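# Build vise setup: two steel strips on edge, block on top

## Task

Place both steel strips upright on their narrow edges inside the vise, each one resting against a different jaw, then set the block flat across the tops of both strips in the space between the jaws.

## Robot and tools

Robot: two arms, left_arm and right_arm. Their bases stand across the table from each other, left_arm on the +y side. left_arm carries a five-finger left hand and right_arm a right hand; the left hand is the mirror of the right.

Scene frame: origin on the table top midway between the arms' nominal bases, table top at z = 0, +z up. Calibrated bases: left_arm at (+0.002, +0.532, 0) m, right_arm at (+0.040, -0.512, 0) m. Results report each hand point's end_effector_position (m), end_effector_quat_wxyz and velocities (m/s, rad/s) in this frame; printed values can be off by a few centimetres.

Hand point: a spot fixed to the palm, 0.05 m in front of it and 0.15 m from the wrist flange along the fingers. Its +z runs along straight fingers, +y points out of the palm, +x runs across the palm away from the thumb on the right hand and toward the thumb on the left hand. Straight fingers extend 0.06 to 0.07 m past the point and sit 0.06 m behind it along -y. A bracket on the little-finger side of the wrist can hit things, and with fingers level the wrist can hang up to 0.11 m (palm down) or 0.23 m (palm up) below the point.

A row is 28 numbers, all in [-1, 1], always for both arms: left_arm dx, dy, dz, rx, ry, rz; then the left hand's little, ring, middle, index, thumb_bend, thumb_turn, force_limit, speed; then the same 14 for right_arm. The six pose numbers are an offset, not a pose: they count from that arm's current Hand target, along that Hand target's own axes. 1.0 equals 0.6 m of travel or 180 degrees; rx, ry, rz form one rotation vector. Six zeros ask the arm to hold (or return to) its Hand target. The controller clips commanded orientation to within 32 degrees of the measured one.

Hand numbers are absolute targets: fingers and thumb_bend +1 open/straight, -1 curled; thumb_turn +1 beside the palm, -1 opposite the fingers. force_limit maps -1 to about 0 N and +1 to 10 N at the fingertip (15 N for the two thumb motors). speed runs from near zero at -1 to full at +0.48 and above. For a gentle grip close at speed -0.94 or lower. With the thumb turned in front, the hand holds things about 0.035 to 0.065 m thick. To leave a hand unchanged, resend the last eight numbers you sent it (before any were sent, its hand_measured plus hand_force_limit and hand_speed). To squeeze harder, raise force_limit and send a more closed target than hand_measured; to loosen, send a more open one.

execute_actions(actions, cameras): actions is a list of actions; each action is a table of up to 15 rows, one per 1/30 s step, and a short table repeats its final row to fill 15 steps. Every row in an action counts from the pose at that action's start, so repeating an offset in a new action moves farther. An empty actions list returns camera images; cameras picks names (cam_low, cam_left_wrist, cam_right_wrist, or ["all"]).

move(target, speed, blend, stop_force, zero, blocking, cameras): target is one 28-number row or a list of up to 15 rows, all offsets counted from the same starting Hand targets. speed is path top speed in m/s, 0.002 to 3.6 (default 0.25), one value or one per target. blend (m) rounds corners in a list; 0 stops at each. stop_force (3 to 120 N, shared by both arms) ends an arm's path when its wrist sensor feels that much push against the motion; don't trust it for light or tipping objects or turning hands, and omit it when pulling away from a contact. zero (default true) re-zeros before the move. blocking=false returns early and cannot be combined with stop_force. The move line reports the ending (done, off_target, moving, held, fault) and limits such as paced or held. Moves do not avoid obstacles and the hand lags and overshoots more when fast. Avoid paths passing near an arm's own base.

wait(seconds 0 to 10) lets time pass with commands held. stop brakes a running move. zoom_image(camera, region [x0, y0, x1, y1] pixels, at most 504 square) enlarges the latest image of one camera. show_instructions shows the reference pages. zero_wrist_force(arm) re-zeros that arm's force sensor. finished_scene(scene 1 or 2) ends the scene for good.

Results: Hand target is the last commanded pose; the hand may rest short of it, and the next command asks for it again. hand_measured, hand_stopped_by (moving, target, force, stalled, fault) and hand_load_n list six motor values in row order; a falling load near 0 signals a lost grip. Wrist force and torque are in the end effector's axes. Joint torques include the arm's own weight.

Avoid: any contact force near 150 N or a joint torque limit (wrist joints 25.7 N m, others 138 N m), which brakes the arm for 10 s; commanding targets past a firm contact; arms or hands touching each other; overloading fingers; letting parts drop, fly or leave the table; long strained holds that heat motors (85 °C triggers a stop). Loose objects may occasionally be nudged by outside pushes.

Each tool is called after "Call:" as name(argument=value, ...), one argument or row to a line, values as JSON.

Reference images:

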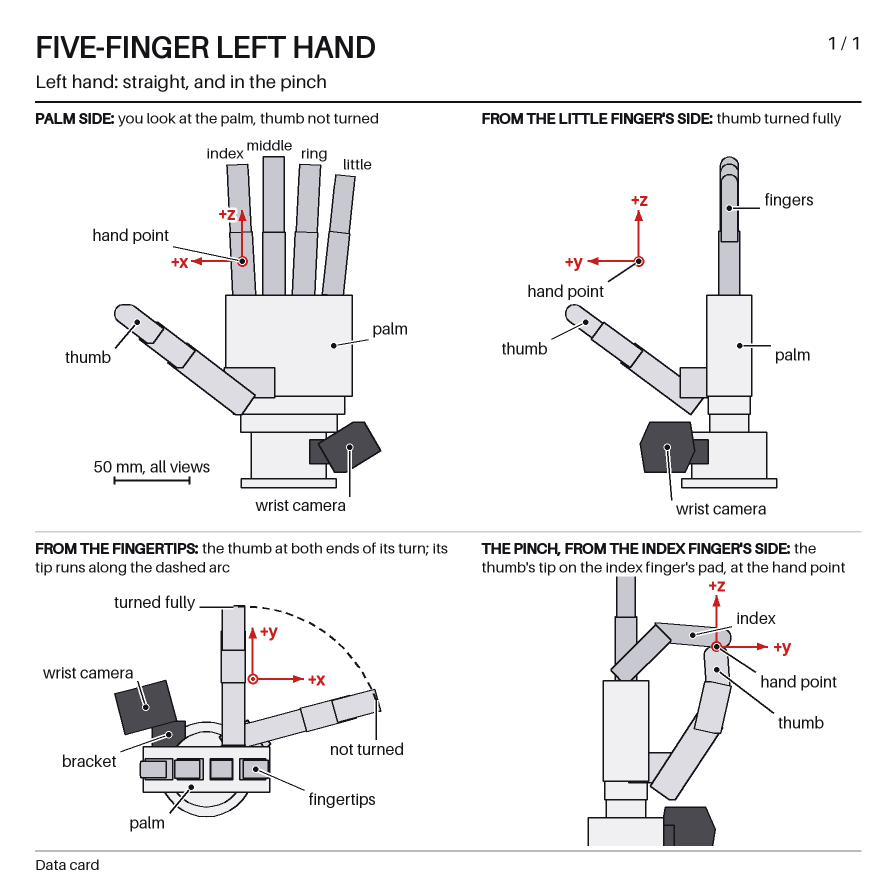

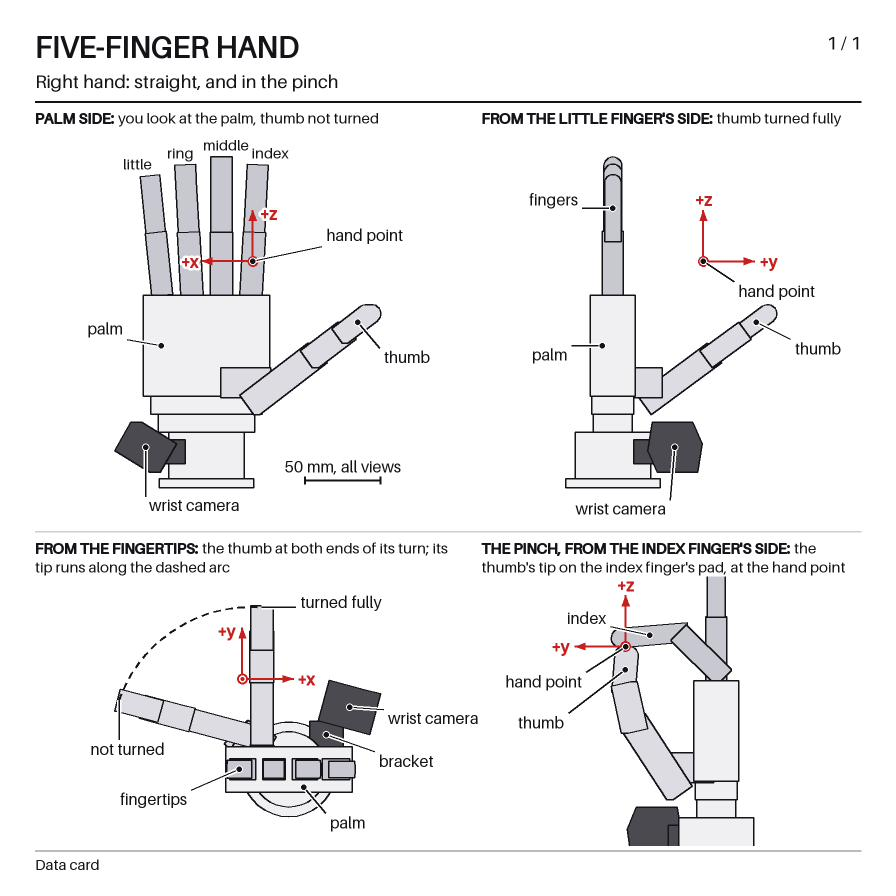

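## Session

Call:
execute_actions(
  actions=[],
)

Scene clock: 0.00 s.
left_arm: end_effector_position=(+0.1464, +0.2741, +0.4824) hand_measured=(+1.000, +1.000, +1.000, +1.000, +1.000, +1.000) hand_load_n=(+0.0, +0.0, +0.0, +0.0, +0.0, +0.0) hand_stopped_by=(target, target, target, target, target, target) hand_force_limit=0.00 hand_speed=-0.80 end_effector_quat_wxyz=(+0.008, +0.951, -0.308, -0.013) | right_arm: end_effector_position=(+0.1561, -0.2406, +0.4797) hand_measured=(+1.000, +1.000, +1.000, +1.000, +1.000, +1.000) hand_load_n=(+0.0, +0.0, +0.0, +0.0, +0.0, +0.0) hand_stopped_by=(target, target, target, target, target, target) hand_force_limit=0.00 hand_speed=-0.80 end_effector_quat_wxyz=(-0.013, -0.363, +0.932, +0.003)
Joint positions: left_arm=[4.351 -1.443 -1.32 1.165 -1.555 1.902] | right_arm=[-1.182 -1.697 1.324 1.969 1.563 -1.903]
Joint velocities: within noise
Joint torques (N m): no reading
Motor temperatures (°C): left_arm=[28 31 29 33 32 33] | right_arm=[26 25 29 36 33 40]
Wrist force (N): no reading
Wrist torque (N m): no reading
Wrist force, peak (N): no reading
Hand target: left_arm +0.1464, +0.2741, +0.4824; +0.008, +0.951, -0.308, -0.013 | right_arm +0.1561, -0.2406, +0.4797; -0.013, -0.363, +0.932, +0.003

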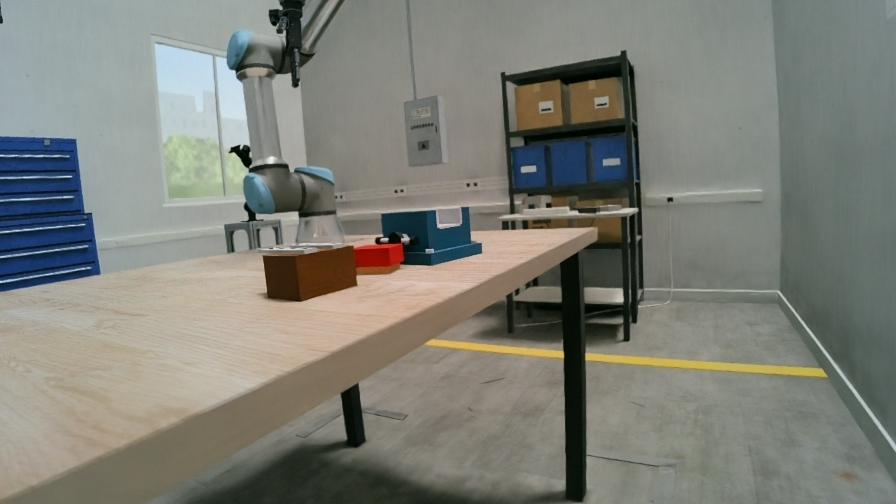

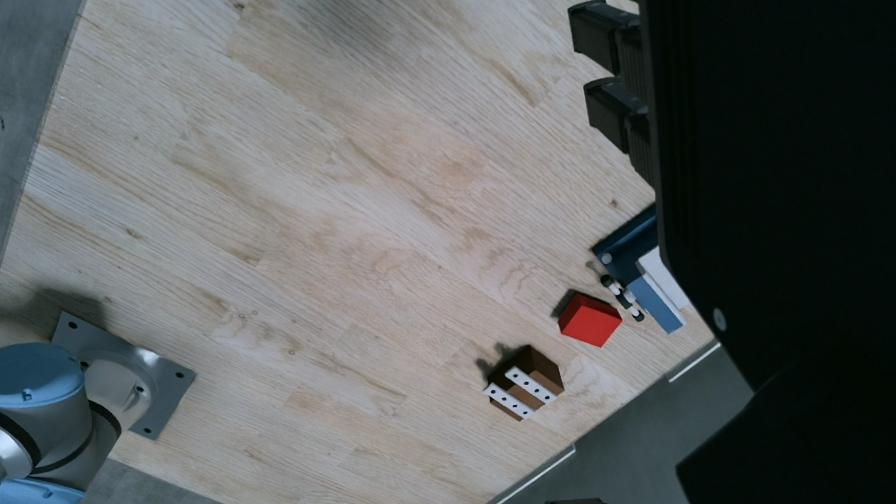

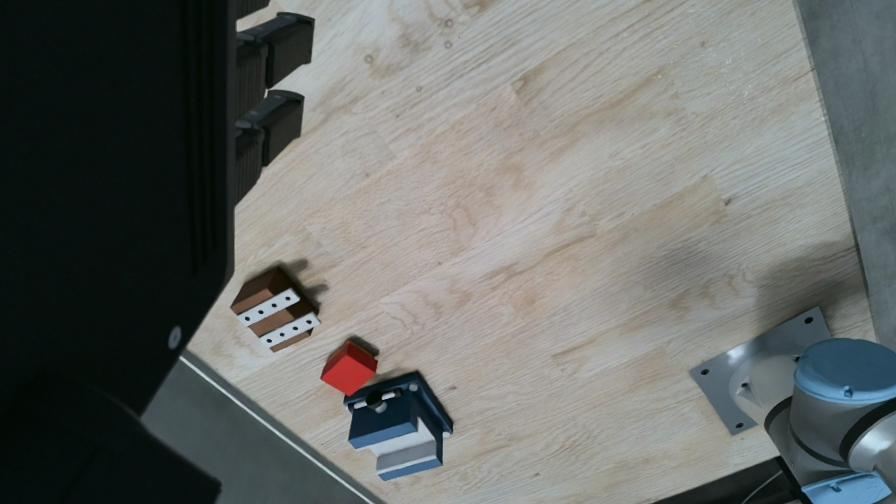

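Call:
zoom_image(
  camera="cam_right_wrist",
  region=[210, 240, 490, 490],
)

Call:
zoom_image(
  camera="cam_low",
  region=[240, 180, 500, 320],
)

Call:
zoom_image(
  camera="cam_left_wrist",
  region=[460, 190, 730, 440],
)

Scaled by 1.800.

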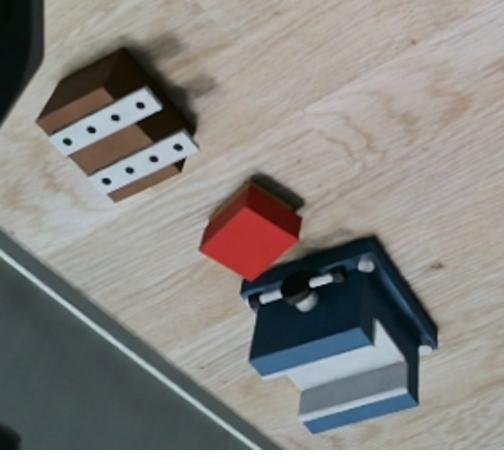

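Scaled by 1.938.

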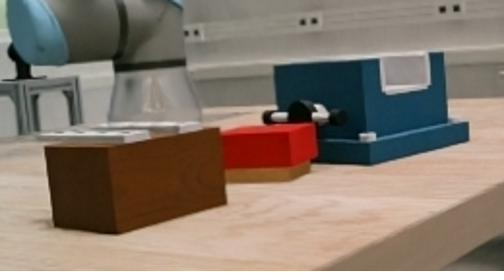

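Scaled by 1.867.

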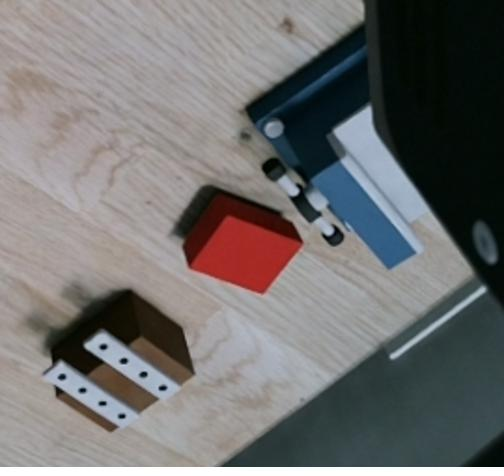

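Call:
move(
  target=[0.2987,-0.455,0.0875,0,0,0,1,1,1,1,1,1,0,-0.8,-0.5865,-0.1503,0.368,-0.017,-0.0116,0.77,-0.9,-0.9,0.1,0.08,0.3,-1,0.7,0.2],
  speed=0.3,
  cameras=["cam_left_wrist","cam_right_wrist"],
)

Scene clock: 96.83 s.
left_arm: end_effector_position=(+0.4499, +0.3897, +0.4199) hand_measured=(+1.000, +1.000, +1.000, +1.000, +1.000, +1.000) hand_load_n=(+0.0, +0.0, +0.0, +0.0, +0.0, +0.0) hand_stopped_by=(target, target, target, target, target, target) hand_force_limit=0.00 hand_speed=-0.80 end_effector_quat_wxyz=(+0.008, +0.951, -0.308, -0.013) | right_arm: end_effector_position=(+0.4702, -0.0695, +0.2500) hand_measured=(-0.900, -0.900, +0.100, +0.080, +0.300, -1.000) hand_load_n=(+0.0, +0.0, +0.0, +0.0, +0.0, +0.0) hand_stopped_by=(target, target, target, target, target, target) hand_force_limit=0.70 hand_speed=0.20 end_effector_quat_wxyz=(-0.002, +0.743, +0.669, +0.014)
Joint positions: left_arm=[4.778 -2.003 -0.834 1.235 -1.567 2.328] | right_arm=[-0.908 -0.802 0.715 1.632 1.565 0.791]
Joint torques (N m): left_arm=[7.85 25.46 26.84 -4.32 -2.5 2.11] | right_arm=[10.53 -35.47 -26.68 3.74 2.02 1.84]
Wrist force (N): left_arm=[0.5 0.1 0.2] | right_arm=[0.2 -0.1 0.1]
Wrist torque (N m): left_arm=[0.00 -0.07 0.02] | right_arm=[-0.03 -0.08 -0.03]
Wrist force, peak (N): left_arm=[0.7 0.2 0.5] | right_arm=[0.4 0.4 0.7]
Hand target: left_arm +0.4499, +0.3897, +0.4199; +0.008, +0.951, -0.308, -0.013 | right_arm +0.4702, -0.0695, +0.2499; -0.002, +0.743, +0.669, +0.013
Off the commanded pose: left_arm 0.000 m, 0 deg | right_arm 0.000 m, 0 deg.
move: done
Images, in order (width x height): cam_left_wrist 896x504, cam_right_wrist 896x504.

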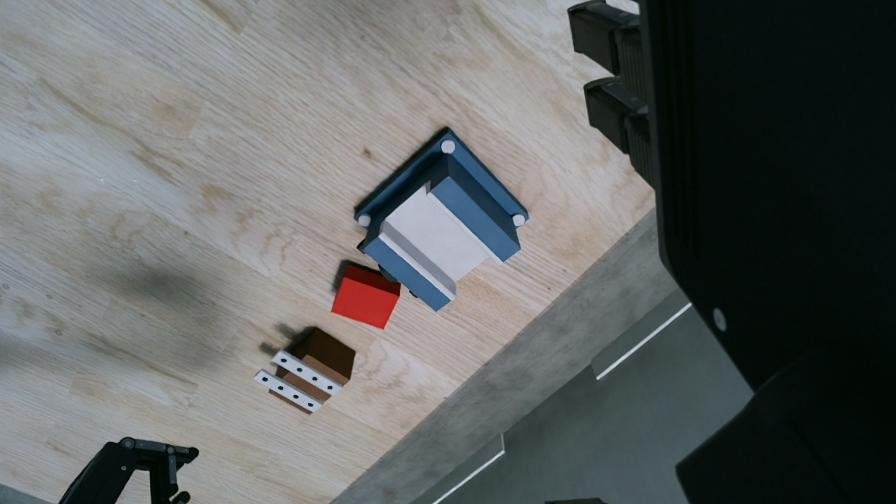

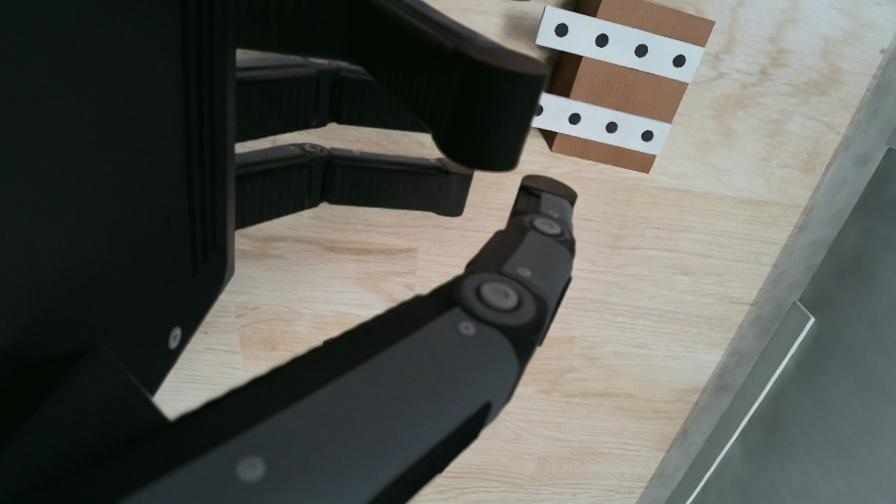

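Call:
move(
  target=[0,0,0,0,0,0,1,1,1,1,1,1,0,-0.8,0.0402,-0.02,0.2575,0.005,-0.0075,0,-0.9,-0.9,0.1,0.08,0.3,-1,0.7,0.2],
  speed=0.12,
  cameras=["cam_right_wrist"],
)

Call:
zoom_image(
  camera="cam_left_wrist",
  region=[340, 110, 540, 320],
)

Scene clock: 120.80 s.
left_arm: end_effector_position=(+0.4499, +0.3897, +0.4199) hand_measured=(+1.000, +1.000, +1.000, +1.000, +1.000, +1.000) hand_load_n=(+0.0, +0.0, +0.0, +0.0, +0.0, +0.0) hand_stopped_by=(target, target, target, target, target, target) hand_force_limit=0.00 hand_speed=-0.80 end_effector_quat_wxyz=(+0.008, +0.951, -0.308, -0.013) | right_arm: end_effector_position=(+0.4635, -0.0410, +0.0960) hand_measured=(-0.900, -0.900, +0.100, +0.080, +0.300, -1.000) hand_load_n=(+0.0, +0.0, +0.0, +0.5, +0.0, -0.5) hand_stopped_by=(target, target, target, target, target, target) hand_force_limit=0.70 hand_speed=0.20 end_effector_quat_wxyz=(+0.000, +0.743, +0.669, +0.000)
Joint positions: left_arm=[4.778 -2.003 -0.833 1.235 -1.567 2.328] | right_arm=[-0.863 -0.683 0.901 1.354 1.571 0.836]
Joint torques (N m): left_arm=[6.85 24.8 26.38 -4.35 -2.28 2.21] | right_arm=[10.67 -37.9 -9.54 1.31 1.98 1.72]
Wrist force (N): left_arm=[0.7 0.2 0.2] | right_arm=[0.0 -0.1 0.2]
Wrist torque (N m): left_arm=[0.01 -0.10 0.03] | right_arm=[-0.02 -0.04 -0.06]
Wrist force, peak (N): left_arm=[0.8 0.1 0.2] | right_arm=[0.2 -0.2 0.8]
Hand target: left_arm +0.4499, +0.3897, +0.4199; +0.008, +0.951, -0.308, -0.013 | right_arm +0.4635, -0.0410, +0.0959; +0.000, +0.743, +0.669, -0.001
Off the commanded pose: left_arm 0.000 m, 0 deg | right_arm 0.000 m, 0 deg.
move: done
Images, in order (width x height): cam_right_wrist 896x504.

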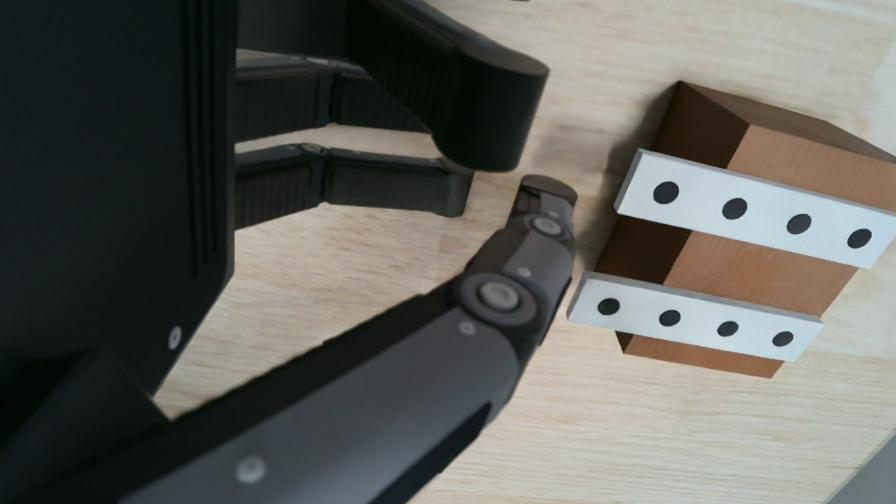

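This scene's latest camera images include none from cam_left_wrist. They are from: cam_right_wrist. cam_left_wrist's image comes with the result of a call that names it in "cameras".

Call:
move(
  target=[
    [0,0,0,0,0,0,1,1,1,1,1,1,0,-0.8,0.005,0,0.0505,0,0,0,-0.9,-0.9,0.1,0.08,0.3,-1,0.7,0.2],
    [0,0,0,0,0,0,1,1,1,1,1,1,0,-0.8,0.005,0.08,0.0505,0,0,0,-0.9,-0.9,0.1,0.08,0.3,-1,0.7,0.2],
  ],
  speed=0.06,
  stop_force=4,
  cameras=["cam_right_wrist","cam_left_wrist"],
)

Call:
zoom_image(
  camera="cam_left_wrist",
  region=[340, 110, 540, 320],
)

Scene clock: 137.57 s.
left_arm: end_effector_position=(+0.4499, +0.3897, +0.4199) hand_measured=(+1.000, +1.000, +1.000, +1.000, +1.000, +1.000) hand_load_n=(+0.0, +0.0, +0.0, +0.0, +0.0, +0.0) hand_stopped_by=(target, target, target, target, target, target) hand_force_limit=0.00 hand_speed=-0.80 end_effector_quat_wxyz=(+0.008, +0.951, -0.308, -0.013) | right_arm: end_effector_position=(+0.5115, -0.0431, +0.0655) hand_measured=(-0.900, -0.900, +0.100, +0.080, +0.300, -1.000) hand_load_n=(+0.0, +0.0, +0.0, +0.0, +0.0, +0.0) hand_stopped_by=(target, target, target, target, target, target) hand_force_limit=0.70 hand_speed=0.20 end_effector_quat_wxyz=(+0.000, +0.743, +0.669, -0.001)
Joint positions: left_arm=[4.778 -2.003 -0.833 1.235 -1.567 2.328] | right_arm=[-0.915 -0.576 0.776 1.371 1.571 0.784]
Joint torques (N m): left_arm=[4.17 24.17 26.73 -4.34 -2.31 2.12] | right_arm=[-8.38 -40.53 -27.29 3.7 1.95 -1.72]
Wrist force (N): left_arm=[0.3 0.1 -0.1] | right_arm=[0.0 0.0 -0.1]
Wrist torque (N m): left_arm=[0.00 -0.05 0.01] | right_arm=[0.02 -0.03 0.03]
Wrist force, peak (N): left_arm=[0.8 0.5 0.1] | right_arm=[0.0 -1.0 0.5]
Hand target: left_arm +0.4499, +0.3897, +0.4199; +0.008, +0.951, -0.308, -0.013 | right_arm +0.5115, -0.0431, +0.0655; +0.000, +0.743, +0.669, -0.001
Off the commanded pose: left_arm 0.000 m, 0 deg | right_arm 0.000 m, 0 deg.
move: done
Images, in order (width x height): cam_left_wrist 896x504, cam_right_wrist 896x504.

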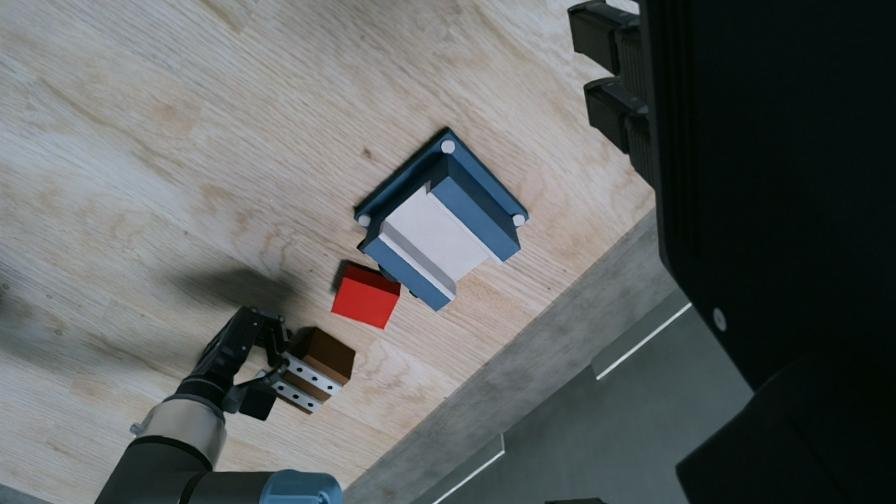

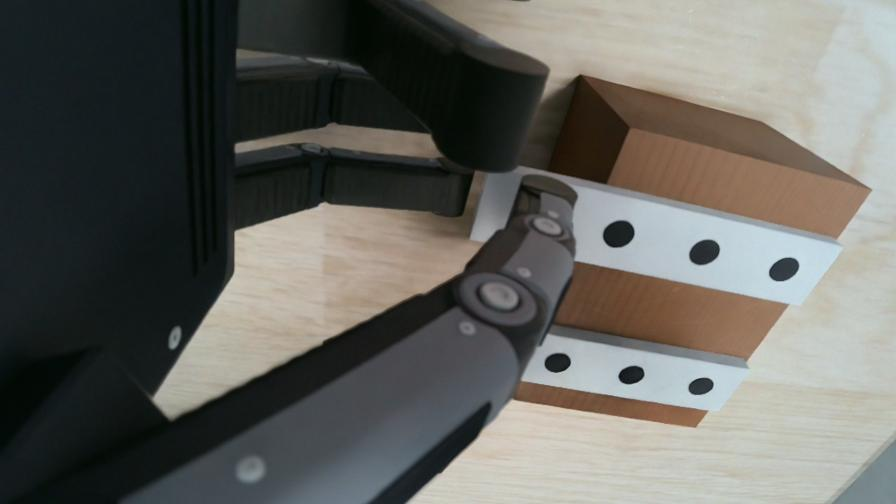

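Scaled by 2.400.

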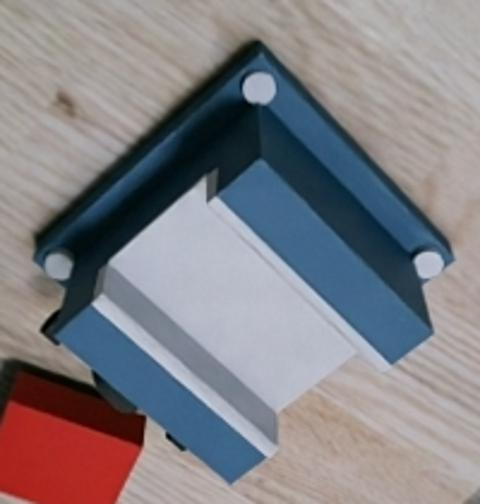

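Call:
move(
  target=[0,0,0,0,0,0,1,1,1,1,1,1,0,-0.8,0.0015,0.0215,0,0,0,0,-0.9,-0.9,0.1,0.08,0.3,-1,0.7,0.2],
  speed=0.02,
  stop_force=3,
)

Call:
move(
  target=[0,0,0,0,0,0,1,1,1,1,1,1,0,-0.8,0,0,0,0,0,0,-0.9,-0.9,0.1,0.08,0.0,-1,0.7,-0.8],
  speed=0.02,
)

Call:
move(
  target=[0,0,0,0,0,0,1,1,1,1,1,1,0,-0.8,0,0,0,0,0,0,-0.9,-0.9,-0.4,-0.4,0.0,-1,0.7,-0.8],
  speed=0.02,
  cameras=["cam_right_wrist"],
)

Scene clock: 147.87 s.
left_arm: end_effector_position=(+0.4499, +0.3897, +0.4199) hand_measured=(+1.000, +1.000, +1.000, +1.000, +1.000, +1.000) hand_load_n=(+0.0, +0.0, +0.0, +0.0, +0.0, +0.0) hand_stopped_by=(target, target, target, target, target, target) hand_force_limit=0.00 hand_speed=-0.80 end_effector_quat_wxyz=(+0.008, +0.951, -0.308, -0.013) | right_arm: end_effector_position=(+0.5244, -0.0435, +0.0655) hand_measured=(-0.900, -0.900, +0.100, +0.080, +0.300, -1.000) hand_load_n=(+0.5, +0.0, +0.0, +0.0, +0.0, +0.0) hand_stopped_by=(target, target, target, target, target, target) hand_force_limit=0.70 hand_speed=0.20 end_effector_quat_wxyz=(+0.000, +0.743, +0.669, -0.001)
Joint positions: left_arm=[4.778 -2.003 -0.833 1.235 -1.567 2.328] | right_arm=[-0.928 -0.548 0.723 1.397 1.571 0.771]
Joint torques (N m): left_arm=[3.85 24.97 27.25 -4.23 -2.33 1.95] | right_arm=[-8.14 -41.32 -27.35 3.7 2 -1.76]
Wrist force (N): left_arm=[0.7 0.0 0.0] | right_arm=[0.1 -0.3 0.3]
Wrist torque (N m): left_arm=[-0.02 -0.10 0.03] | right_arm=[-0.06 -0.05 0.03]
Wrist force, peak (N): left_arm=[0.6 0.5 0.2] | right_arm=[-0.1 -0.5 0.3]
Hand target: left_arm +0.4499, +0.3897, +0.4199; +0.008, +0.951, -0.308, -0.013 | right_arm +0.5244, -0.0435, +0.0655; +0.000, +0.743, +0.669, -0.001
Off the commanded pose: left_arm 0.000 m, 0 deg | right_arm 0.000 m, 0 deg.
move: done

Scene clock: 149.20 s.
left_arm: end_effector_position=(+0.4499, +0.3897, +0.4199) hand_measured=(+1.000, +1.000, +1.000, +1.000, +1.000, +1.000) hand_load_n=(+0.0, +0.0, +0.0, +0.0, +0.0, +0.0) hand_stopped_by=(target, target, target, target, target, target) hand_force_limit=0.00 hand_speed=-0.80 end_effector_quat_wxyz=(+0.008, +0.951, -0.308, -0.013) | right_arm: end_effector_position=(+0.5244, -0.0435, +0.0655) hand_measured=(-0.900, -0.900, +0.100, +0.080, +0.000, -1.000) hand_load_n=(+0.0, +0.0, +0.0, +0.0, +0.0, +0.0) hand_stopped_by=(target, target, target, target, target, target) hand_force_limit=0.70 hand_speed=-0.80 end_effector_quat_wxyz=(+0.000, +0.743, +0.669, -0.001)
Joint positions: left_arm=[4.778 -2.003 -0.833 1.235 -1.567 2.328] | right_arm=[-0.928 -0.548 0.723 1.397 1.571 0.771]
Joint torques (N m): left_arm=[2.43 25.46 26.57 -4.17 -2.33 2] | right_arm=[-8.69 -41.48 -27.63 3.66 1.87 -1.79]
Wrist force (N): left_arm=[0.5 0.2 0.1] | right_arm=[-0.2 -0.2 0.3]
Wrist torque (N m): left_arm=[0.02 -0.07 0.01] | right_arm=[-0.04 -0.01 0.02]
Wrist force, peak (N): left_arm=[0.5 0.2 0.4] | right_arm=[0.1 -0.3 0.5]
Hand target: left_arm +0.4499, +0.3897, +0.4199; +0.008, +0.951, -0.308, -0.013 | right_arm +0.5244, -0.0435, +0.0655; +0.000, +0.743, +0.669, -0.001
Off the commanded pose: left_arm 0.000 m, 0 deg | right_arm 0.000 m, 0 deg.
move: done

Scene clock: 149.93 s.
left_arm: end_effector_position=(+0.4499, +0.3897, +0.4199) hand_measured=(+1.000, +1.000, +1.000, +1.000, +1.000, +1.000) hand_load_n=(+0.0, +0.0, +0.0, +0.0, +0.0, +0.0) hand_stopped_by=(target, target, target, target, target, target) hand_force_limit=0.00 hand_speed=-0.80 end_effector_quat_wxyz=(+0.008, +0.951, -0.308, -0.013) | right_arm: end_effector_position=(+0.5244, -0.0435, +0.0655) hand_measured=(-0.900, -0.900, -0.154, -0.156, +0.000, -1.000) hand_load_n=(+0.0, +0.0, +16.0, +7.5, +1.5, +0.5) hand_stopped_by=(target, target, force, force, target, target) hand_force_limit=0.70 hand_speed=-0.80 end_effector_quat_wxyz=(+0.000, +0.743, +0.669, -0.001)
Joint positions: left_arm=[4.778 -2.003 -0.833 1.235 -1.567 2.328] | right_arm=[-0.928 -0.548 0.723 1.397 1.571 0.771]
Joint torques (N m): left_arm=[2.49 26.05 26.9 -3.99 -2.33 2] | right_arm=[-8 -41.83 -27.47 3.37 1.81 -1.72]
Wrist force (N): left_arm=[0.3 0.1 0.2] | right_arm=[0.0 0.0 1.0]
Wrist torque (N m): left_arm=[0.00 -0.05 0.01] | right_arm=[0.02 -0.04 0.03]
Wrist force, peak (N): left_arm=[0.7 0.5 0.0] | right_arm=[0.1 -0.1 1.1]
Hand target: left_arm +0.4499, +0.3897, +0.4199; +0.008, +0.951, -0.308, -0.013 | right_arm +0.5244, -0.0435, +0.0655; +0.000, +0.743, +0.669, -0.001
Off the commanded pose: left_arm 0.000 m, 0 deg | right_arm 0.000 m, 0 deg.
move: done
Images, in order (width x height): cam_right_wrist 896x504.

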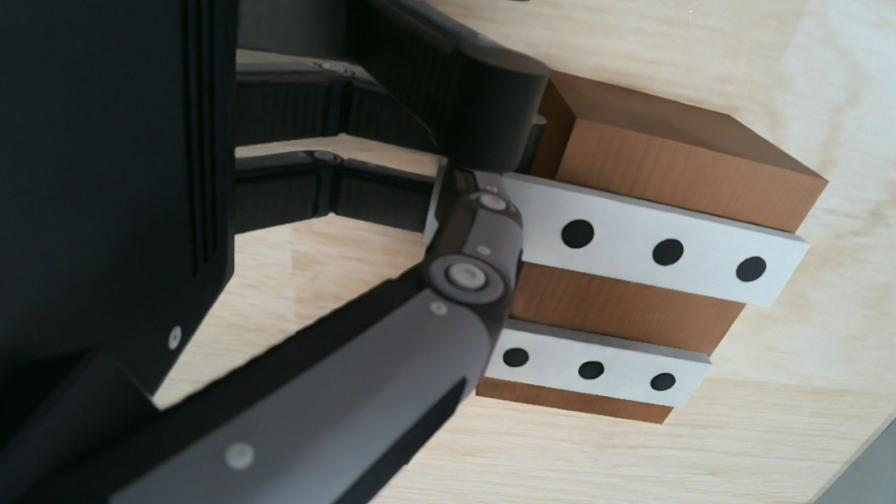

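Call:
move(
  target=[0,0,0,0,0,0,1,1,1,1,1,1,0,-0.8,0,-0.0233,0,0,0,0,-0.9,-0.9,-0.4,-0.4,0.0,-1,0.7,-0.8],
  speed=0.015,
  cameras=["cam_right_wrist"],
)

Scene clock: 154.83 s.
left_arm: end_effector_position=(+0.4499, +0.3897, +0.4199) hand_measured=(+1.000, +1.000, +1.000, +1.000, +1.000, +1.000) hand_load_n=(+0.0, +0.0, -0.5, +0.0, +0.0, +0.0) hand_stopped_by=(target, target, target, target, target, target) hand_force_limit=0.00 hand_speed=-0.80 end_effector_quat_wxyz=(+0.008, +0.951, -0.308, -0.013) | right_arm: end_effector_position=(+0.5106, -0.0421, +0.0655) hand_measured=(-0.900, -0.900, -0.154, -0.156, +0.000, -1.000) hand_load_n=(+0.0, +0.0, +16.0, +7.5, +1.5, +0.0) hand_stopped_by=(target, target, force, force, target, target) hand_force_limit=0.70 hand_speed=-0.80 end_effector_quat_wxyz=(+0.000, +0.743, +0.669, -0.001)
Joint positions: left_arm=[4.778 -2.003 -0.833 1.235 -1.567 2.328] | right_arm=[-0.913 -0.575 0.775 1.372 1.571 0.786]
Joint torques (N m): left_arm=[1.02 25.26 26.95 -4.01 -2.47 1.95] | right_arm=[10.51 -60.58 -10.52 1.21 0.78 1.66]
Wrist force (N): left_arm=[0.5 0.1 0.0] | right_arm=[-0.1 -0.3 1.0]
Wrist torque (N m): left_arm=[0.00 -0.07 0.02] | right_arm=[-0.02 -0.03 -0.06]
Wrist force, peak (N): left_arm=[0.8 0.4 -0.1] | right_arm=[-0.2 -0.3 1.3]
Hand target: left_arm +0.4499, +0.3897, +0.4199; +0.008, +0.951, -0.308, -0.013 | right_arm +0.5105, -0.0421, +0.0655; +0.000, +0.743, +0.669, -0.001
Off the commanded pose: left_arm 0.000 m, 0 deg | right_arm 0.000 m, 0 deg.
move: done
Images, in order (width x height): cam_right_wrist 896x504.

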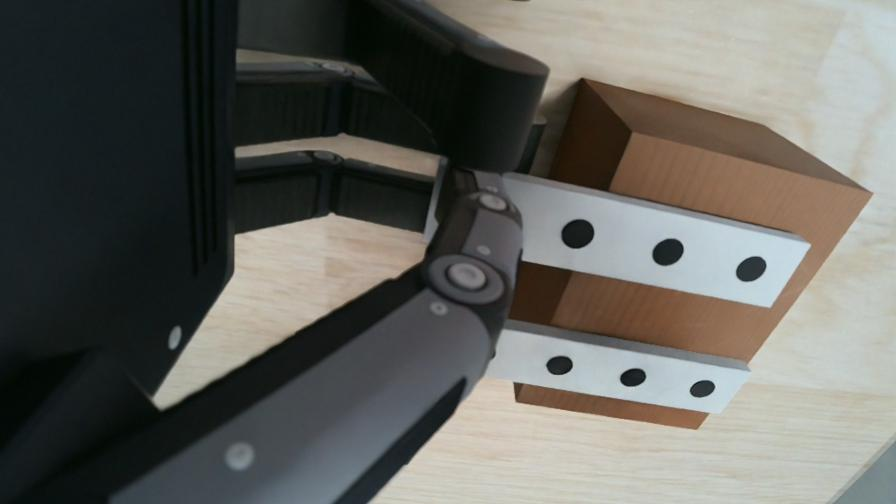

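Call:
move(
  target=[0,0,0,0,0,0,1,1,1,1,1,1,0,-0.8,0,0,0,0,0,0,-0.9,-0.9,0.1,0.08,0.0,-1,0.7,-0.7],
  speed=0.02,
)

Call:
move(
  target=[
    [0,0,0,0,0,0,1,1,1,1,1,1,0,-0.8,0,0,0,0,0,0,-0.9,-0.9,0.1,0.08,0.2,-1,0.7,-0.6],
    [0,0,0,0,0,0,1,1,1,1,1,1,0,-0.8,0,0.02,0,0,0,0,-0.9,-0.9,0.1,0.08,0.2,-1,0.7,-0.6],
  ],
  speed=0.02,
  cameras=["cam_right_wrist"],
)

Scene clock: 163.20 s.
left_arm: end_effector_position=(+0.4499, +0.3897, +0.4199) hand_measured=(+1.000, +1.000, +1.000, +1.000, +1.000, +1.000) hand_load_n=(+0.0, +0.0, +0.0, +0.0, -0.5, +0.0) hand_stopped_by=(target, target, target, target, target, target) hand_force_limit=0.00 hand_speed=-0.80 end_effector_quat_wxyz=(+0.008, +0.951, -0.308, -0.013) | right_arm: end_effector_position=(+0.5105, -0.0421, +0.0655) hand_measured=(-0.900, -0.900, +0.100, +0.080, +0.000, -1.000) hand_load_n=(+0.0, +0.0, +0.0, +0.0, +0.0, +0.0) hand_stopped_by=(target, target, target, target, target, target) hand_force_limit=0.70 hand_speed=-0.70 end_effector_quat_wxyz=(+0.000, +0.743, +0.669, -0.001)
Joint positions: left_arm=[4.778 -2.003 -0.833 1.235 -1.567 2.328] | right_arm=[-0.913 -0.575 0.775 1.372 1.571 0.786]
Joint torques (N m): left_arm=[0.27 25.4 26.92 -3.99 -2.21 1.69] | right_arm=[10.83 -58.69 -9.93 1.02 -1.35 1.57]
Wrist force (N): left_arm=[0.5 0.2 0.2] | right_arm=[0.1 -0.3 0.1]
Wrist torque (N m): left_arm=[0.01 -0.06 0.02] | right_arm=[-0.05 -0.06 -0.05]
Wrist force, peak (N): left_arm=[0.8 0.3 -0.1] | right_arm=[0.1 -0.3 1.2]
Hand target: left_arm +0.4499, +0.3897, +0.4199; +0.008, +0.951, -0.308, -0.013 | right_arm +0.5105, -0.0421, +0.0655; +0.000, +0.743, +0.669, -0.001
Off the commanded pose: left_arm 0.000 m, 0 deg | right_arm 0.000 m, 0 deg.
move: done

Scene clock: 164.83 s.
left_arm: end_effector_position=(+0.4499, +0.3897, +0.4199) hand_measured=(+1.000, +1.000, +1.000, +1.000, +1.000, +1.000) hand_load_n=(+0.0, +0.0, +0.0, +0.0, +0.0, +0.0) hand_stopped_by=(target, target, target, target, target, target) hand_force_limit=0.00 hand_speed=-0.80 end_effector_quat_wxyz=(+0.008, +0.951, -0.308, -0.013) | right_arm: end_effector_position=(+0.5224, -0.0433, +0.0655) hand_measured=(-0.900, -0.900, +0.100, +0.080, +0.200, -1.000) hand_load_n=(+0.0, +0.0, +0.0, +0.0, +0.0, +0.0) hand_stopped_by=(target, target, target, target, target, target) hand_force_limit=0.70 hand_speed=-0.60 end_effector_quat_wxyz=(+0.000, +0.743, +0.669, -0.001)
Joint positions: left_arm=[4.778 -2.003 -0.833 1.235 -1.567 2.328] | right_arm=[-0.926 -0.552 0.731 1.393 1.571 0.773]
Joint torques (N m): left_arm=[-1.18 25.45 26.54 -3.95 -2.21 1.65] | right_arm=[-7.51 -40.48 -26.23 3.42 -0.98 -1.55]
Wrist force (N): left_arm=[0.3 0.1 0.3] | right_arm=[0.2 -0.2 0.2]
Wrist torque (N m): left_arm=[-0.02 -0.05 0.00] | right_arm=[-0.04 -0.07 0.04]
Wrist force, peak (N): left_arm=[0.6 0.2 0.4] | right_arm=[-0.1 -0.3 0.5]
Hand target: left_arm +0.4499, +0.3897, +0.4199; +0.008, +0.951, -0.308, -0.013 | right_arm +0.5225, -0.0433, +0.0655; +0.000, +0.743, +0.669, -0.001
Off the commanded pose: left_arm 0.000 m, 0 deg | right_arm 0.000 m, 0 deg.
move: done
Images, in order (width x height): cam_right_wrist 896x504.

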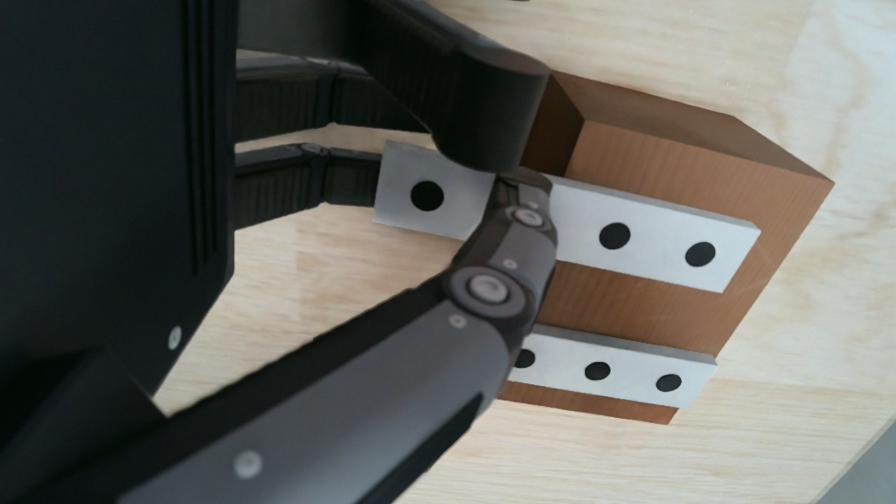

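Call:
move(
  target=[0,0,0,0,0,0,1,1,1,1,1,1,0,-0.8,0,0,0,0,0,0,-0.9,-0.9,0.1,0.08,0.0,-1,0.7,-0.7],
  speed=0.02,
)

Call:
move(
  target=[0,0,0,0,0,0,1,1,1,1,1,1,0,-0.8,0,0,0,0,0,0,-0.9,-0.9,-0.4,-0.4,0.0,-1,0.6,-0.85],
  speed=0.02,
  cameras=["cam_right_wrist"],
)

Scene clock: 171.10 s.
left_arm: end_effector_position=(+0.4499, +0.3897, +0.4199) hand_measured=(+1.000, +1.000, +1.000, +1.000, +1.000, +1.000) hand_load_n=(+0.0, +0.0, +0.0, +0.0, +0.0, +0.0) hand_stopped_by=(target, target, target, target, target, target) hand_force_limit=0.00 hand_speed=-0.80 end_effector_quat_wxyz=(+0.008, +0.951, -0.308, -0.013) | right_arm: end_effector_position=(+0.5225, -0.0433, +0.0655) hand_measured=(-0.900, -0.900, +0.100, +0.080, +0.000, -1.000) hand_load_n=(+0.5, +0.0, +0.0, +0.0, +0.0, +0.0) hand_stopped_by=(target, target, target, target, target, target) hand_force_limit=0.70 hand_speed=-0.70 end_effector_quat_wxyz=(+0.000, +0.743, +0.669, -0.001)
Joint positions: left_arm=[4.778 -2.003 -0.833 1.235 -1.567 2.328] | right_arm=[-0.926 -0.552 0.731 1.393 1.571 0.773]
Joint torques (N m): left_arm=[-1.3 25.53 26.95 -3.89 -2.23 1.69] | right_arm=[-7.9 -41.38 -27.05 3.67 1.85 -1.57]
Wrist force (N): left_arm=[0.4 0.2 0.1] | right_arm=[0.0 -0.2 0.2]
Wrist torque (N m): left_arm=[0.01 -0.06 0.01] | right_arm=[-0.05 -0.03 0.03]
Wrist force, peak (N): left_arm=[0.6 0.4 0.2] | right_arm=[-0.1 -0.3 0.4]
Hand target: left_arm +0.4499, +0.3897, +0.4199; +0.008, +0.951, -0.308, -0.013 | right_arm +0.5225, -0.0433, +0.0655; +0.000, +0.743, +0.669, -0.001
Off the commanded pose: left_arm 0.000 m, 0 deg | right_arm 0.000 m, 0 deg.
move: done

Scene clock: 171.97 s.
left_arm: end_effector_position=(+0.4499, +0.3897, +0.4199) hand_measured=(+1.000, +1.000, +1.000, +1.000, +1.000, +1.000) hand_load_n=(+0.0, +0.0, +0.0, +0.0, +0.0, +0.0) hand_stopped_by=(target, target, target, target, target, target) hand_force_limit=0.00 hand_speed=-0.80 end_effector_quat_wxyz=(+0.008, +0.951, -0.308, -0.013) | right_arm: end_effector_position=(+0.5225, -0.0433, +0.0655) hand_measured=(-0.900, -0.900, -0.146, -0.166, +0.000, -1.000) hand_load_n=(+0.0, +0.0, +10.5, +13.0, +1.5, -1.0) hand_stopped_by=(target, target, force, force, target, target) hand_force_limit=0.60 hand_speed=-0.85 end_effector_quat_wxyz=(+0.000, +0.743, +0.669, -0.001)
Joint positions: left_arm=[4.778 -2.003 -0.833 1.235 -1.567 2.328] | right_arm=[-0.926 -0.552 0.731 1.393 1.571 0.773]
Joint torques (N m): left_arm=[-2.27 25.73 26.17 -3.8 -2.2 1.49] | right_arm=[-7.95 -42.98 -27.73 3.48 1.88 -1.45]
Wrist force (N): left_arm=[0.3 0.1 -0.2] | right_arm=[0.0 -0.2 1.0]
Wrist torque (N m): left_arm=[0.01 -0.06 0.01] | right_arm=[-0.04 -0.05 0.02]
Wrist force, peak (N): left_arm=[0.7 0.5 0.1] | right_arm=[-0.1 -0.3 1.1]
Hand target: left_arm +0.4499, +0.3897, +0.4199; +0.008, +0.951, -0.308, -0.013 | right_arm +0.5225, -0.0433, +0.0655; +0.000, +0.743, +0.669, -0.001
Off the commanded pose: left_arm 0.000 m, 0 deg | right_arm 0.000 m, 0 deg.
move: done
Images, in order (width x height): cam_right_wrist 896x504.

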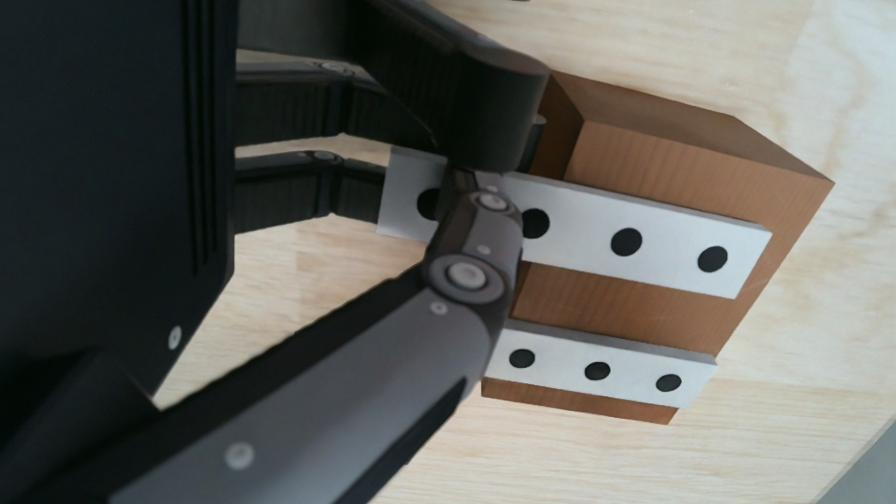

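Call:
move(
  target=[0,0,0,0,0,0,1,1,1,1,1,1,0,-0.8,0,0,-0.05,0,0,0,-0.9,-0.9,-0.4,-0.4,0.0,-1,0.6,-0.85],
  speed=0.03,
  cameras=["cam_right_wrist","cam_low"],
)

Call:
zoom_image(
  camera="cam_low",
  region=[200, 130, 460, 310],
)

Scene clock: 182.67 s.
left_arm: end_effector_position=(+0.4499, +0.3897, +0.4199) hand_measured=(+1.000, +1.000, +1.000, +1.000, +1.000, +1.000) hand_load_n=(+0.0, +0.0, +0.5, +0.0, +0.0, +0.0) hand_stopped_by=(target, target, target, target, target, target) hand_force_limit=0.00 hand_speed=-0.80 end_effector_quat_wxyz=(+0.008, +0.951, -0.308, -0.013) | right_arm: end_effector_position=(+0.5225, -0.0433, +0.0955) hand_measured=(-0.900, -0.900, -0.146, -0.166, +0.000, -1.000) hand_load_n=(+0.5, +0.0, +10.5, +13.0, +1.5, -1.0) hand_stopped_by=(target, target, force, force, target, target) hand_force_limit=0.60 hand_speed=-0.85 end_effector_quat_wxyz=(+0.000, +0.743, +0.669, -0.001)
Joint positions: left_arm=[4.778 -2.003 -0.833 1.235 -1.567 2.328] | right_arm=[-0.926 -0.568 0.684 1.456 1.571 0.773]
Joint torques (N m): left_arm=[-3.86 26.13 26.62 -3.83 -2.26 1.56] | right_arm=[-7.69 -59.85 -30.52 3.82 1.28 -1.32]
Wrist force (N): left_arm=[0.3 0.2 0.2] | right_arm=[0.1 0.0 0.9]
Wrist torque (N m): left_arm=[0.01 -0.05 0.00] | right_arm=[0.01 -0.05 0.04]
Wrist force, peak (N): left_arm=[0.7 0.3 0.1] | right_arm=[-0.1 -0.3 1.3]
Hand target: left_arm +0.4499, +0.3897, +0.4199; +0.008, +0.951, -0.308, -0.013 | right_arm +0.5225, -0.0433, +0.0955; +0.000, +0.743, +0.669, -0.001
Off the commanded pose: left_arm 0.000 m, 0 deg | right_arm 0.000 m, 0 deg.
move: done
Images, in order (width x height): cam_low 896x504, cam_right_wrist 896x504.

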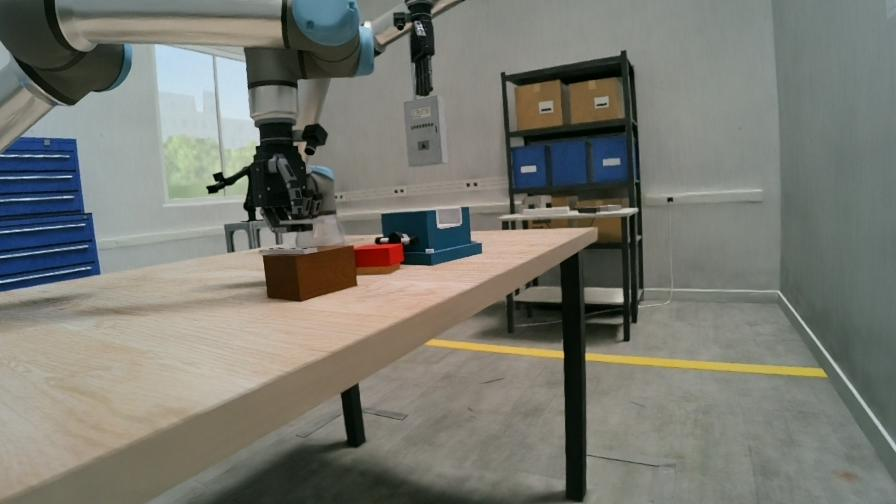

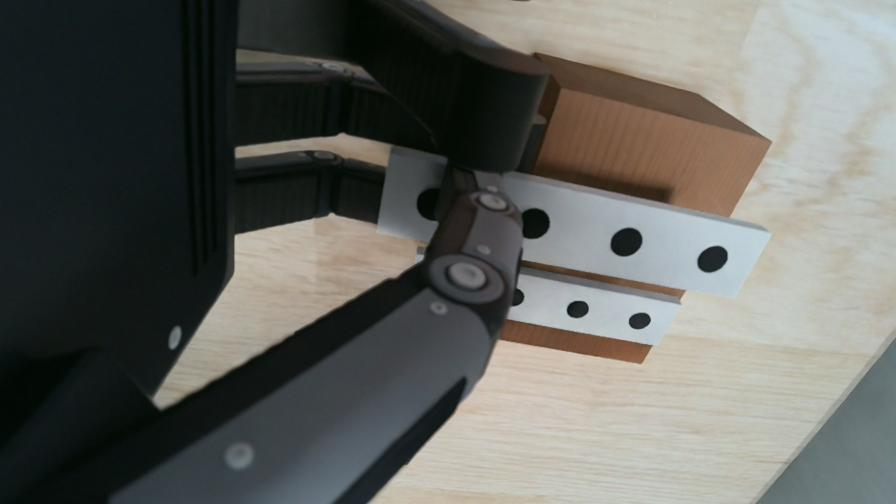

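Scaled by 1.938.

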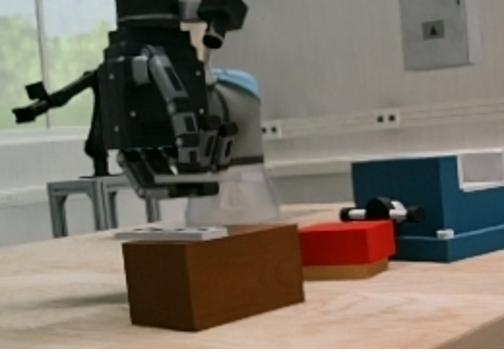

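Call:
move(
  target=[
    [0,0,0,0,0,0,1,1,1,1,1,1,0,-0.8,0,0,-0.3,0,0,0,-0.9,-0.9,-0.4,-0.4,0.0,-1,0.6,-0.85],
    [0,0,0,0,0,0,1,1,1,1,1,1,0,-0.8,0.1072,-0.1495,-0.3075,0,0,0,-0.9,-0.9,-0.4,-0.4,0.0,-1,0.6,-0.85],
  ],
  speed=0.15,
  blend=[0.05,0],
)

Call:
move(
  target=[0,0,0,0,0,0,1,1,1,1,1,1,0,-0.8,0,0,0,0,0.5,0,-0.9,-0.9,-0.4,-0.4,0.0,-1,0.6,-0.85],
  speed=0.2,
  cameras=["cam_right_wrist","cam_low"],
)

Scene clock: 189.87 s.
left_arm: end_effector_position=(+0.4499, +0.3897, +0.4199) hand_measured=(+1.000, +1.000, +1.000, +1.000, +1.000, +1.000) hand_load_n=(+0.0, +0.0, +0.0, +0.0, +0.0, +0.0) hand_stopped_by=(target, target, target, target, target, target) hand_force_limit=0.00 hand_speed=-0.80 end_effector_quat_wxyz=(+0.008, +0.951, -0.308, -0.013) | right_arm: end_effector_position=(+0.4395, +0.0288, +0.2793) hand_measured=(-0.900, -0.900, -0.146, -0.166, +0.000, -1.000) hand_load_n=(+0.0, +0.0, +10.5, +13.0, +1.5, -1.5) hand_stopped_by=(target, target, force, force, target, target) hand_force_limit=0.60 hand_speed=-0.85 end_effector_quat_wxyz=(-0.011, +0.729, +0.681, +0.058)
Joint positions: left_arm=[4.778 -2.003 -0.833 1.235 -1.567 2.328] | right_arm=[-0.764 -0.495 0.035 1.914 1.558 0.898]
Joint torques (N m): left_arm=[-3.49 26.58 27.09 -3.64 -2.16 1.29] | right_arm=[9.93 -59.72 -26.11 0.79 -2.17 1.88]
Wrist force (N): left_arm=[0.6 0.0 0.2] | right_arm=[0.3 0.0 0.9]
Wrist torque (N m): left_arm=[-0.02 -0.08 0.03] | right_arm=[0.03 -0.09 -0.02]
Wrist force, peak (N): left_arm=[0.6 0.6 0.3] | right_arm=[0.1 -0.1 2.1]
Hand target: left_arm +0.4499, +0.3897, +0.4199; +0.008, +0.951, -0.308, -0.013 | right_arm +0.4402, +0.0302, +0.2801; +0.000, +0.743, +0.669, -0.001
Off the commanded pose: left_arm 0.000 m, 0 deg | right_arm 0.002 m, 7 deg.
elbow stopped short (right arm): the move would have taken joint 3 (elbow) straighter than the controller allows.
move: off_target (right_arm)

Scene clock: 194.30 s.
left_arm: end_effector_position=(+0.4499, +0.3897, +0.4199) hand_measured=(+1.000, +1.000, +1.000, +1.000, +1.000, +1.000) hand_load_n=(+0.0, +0.0, +0.0, +0.0, +0.0, +0.0) hand_stopped_by=(target, target, target, target, target, target) hand_force_limit=0.00 hand_speed=-0.80 end_effector_quat_wxyz=(+0.008, +0.951, -0.308, -0.013) | right_arm: end_effector_position=(+0.4402, +0.0302, +0.2801) hand_measured=(-0.900, -0.900, -0.146, -0.166, +0.000, -1.000) hand_load_n=(+0.0, +0.0, +10.0, +13.0, +1.5, -1.0) hand_stopped_by=(target, target, force, force, target, target) hand_force_limit=0.60 hand_speed=-0.85 end_effector_quat_wxyz=(-0.473, +0.526, +0.473, +0.525)
Joint positions: left_arm=[4.778 -2.003 -0.833 1.235 -1.567 2.328] | right_arm=[-1.144 -1.426 1.881 -0.453 0.555 1.57]
Joint torques (N m): left_arm=[-3.45 26.26 26.66 -3.58 -2.23 1.26] | right_arm=[-0.73 -33.74 -11.73 -2.61 1.83 1.65]
Wrist force (N): left_arm=[0.4 0.1 -0.1] | right_arm=[-0.1 -1.3 -1.8]
Wrist torque (N m): left_arm=[0.01 -0.07 0.02] | right_arm=[-0.08 -0.05 0.01]
Wrist force, peak (N): left_arm=[0.7 0.0 0.4] | right_arm=[-0.1 -1.5 -2.0]
Hand target: left_arm +0.4499, +0.3897, +0.4199; +0.008, +0.951, -0.308, -0.013 | right_arm +0.4402, +0.0302, +0.2801; -0.473, +0.526, +0.473, +0.525
Off the commanded pose: left_arm 0.000 m, 0 deg | right_arm 0.000 m, 0 deg.
move: done
Images, in order (width x height): cam_low 896x504, cam_right_wrist 896x504.

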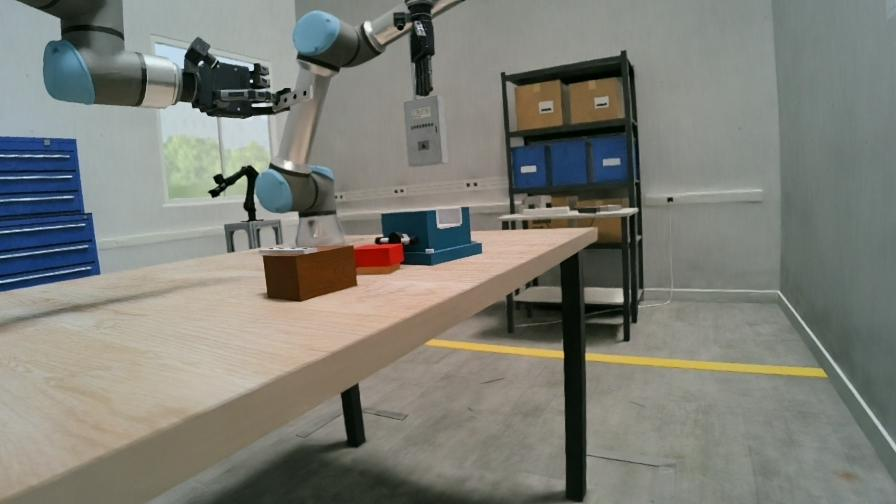

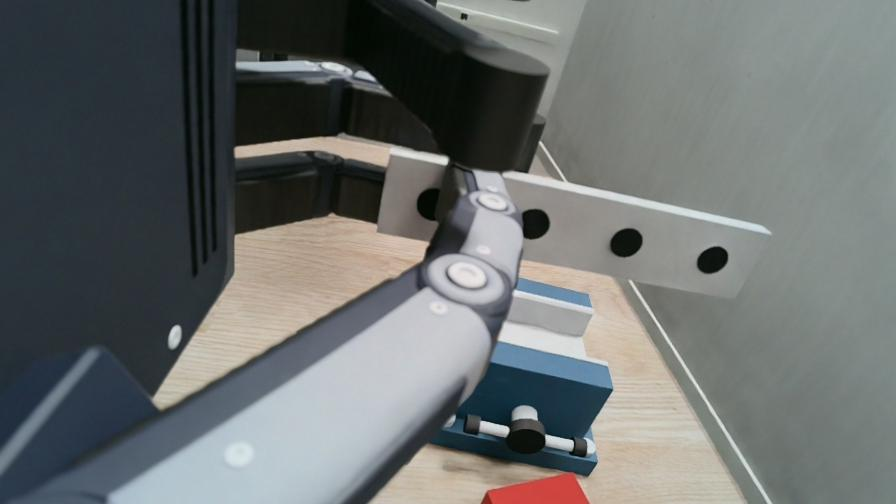

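Call:
zoom_image(
  camera="cam_right_wrist",
  region=[420, 260, 640, 500],
)

Scaled by 2.100.

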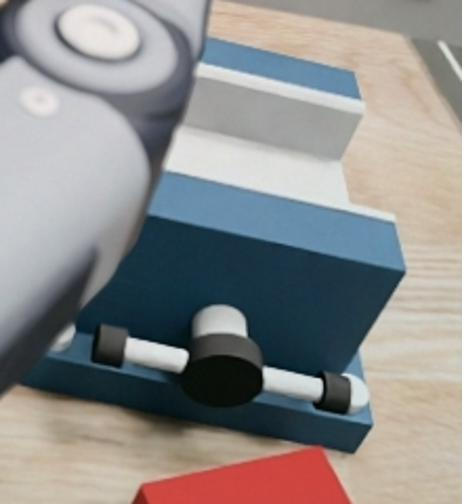

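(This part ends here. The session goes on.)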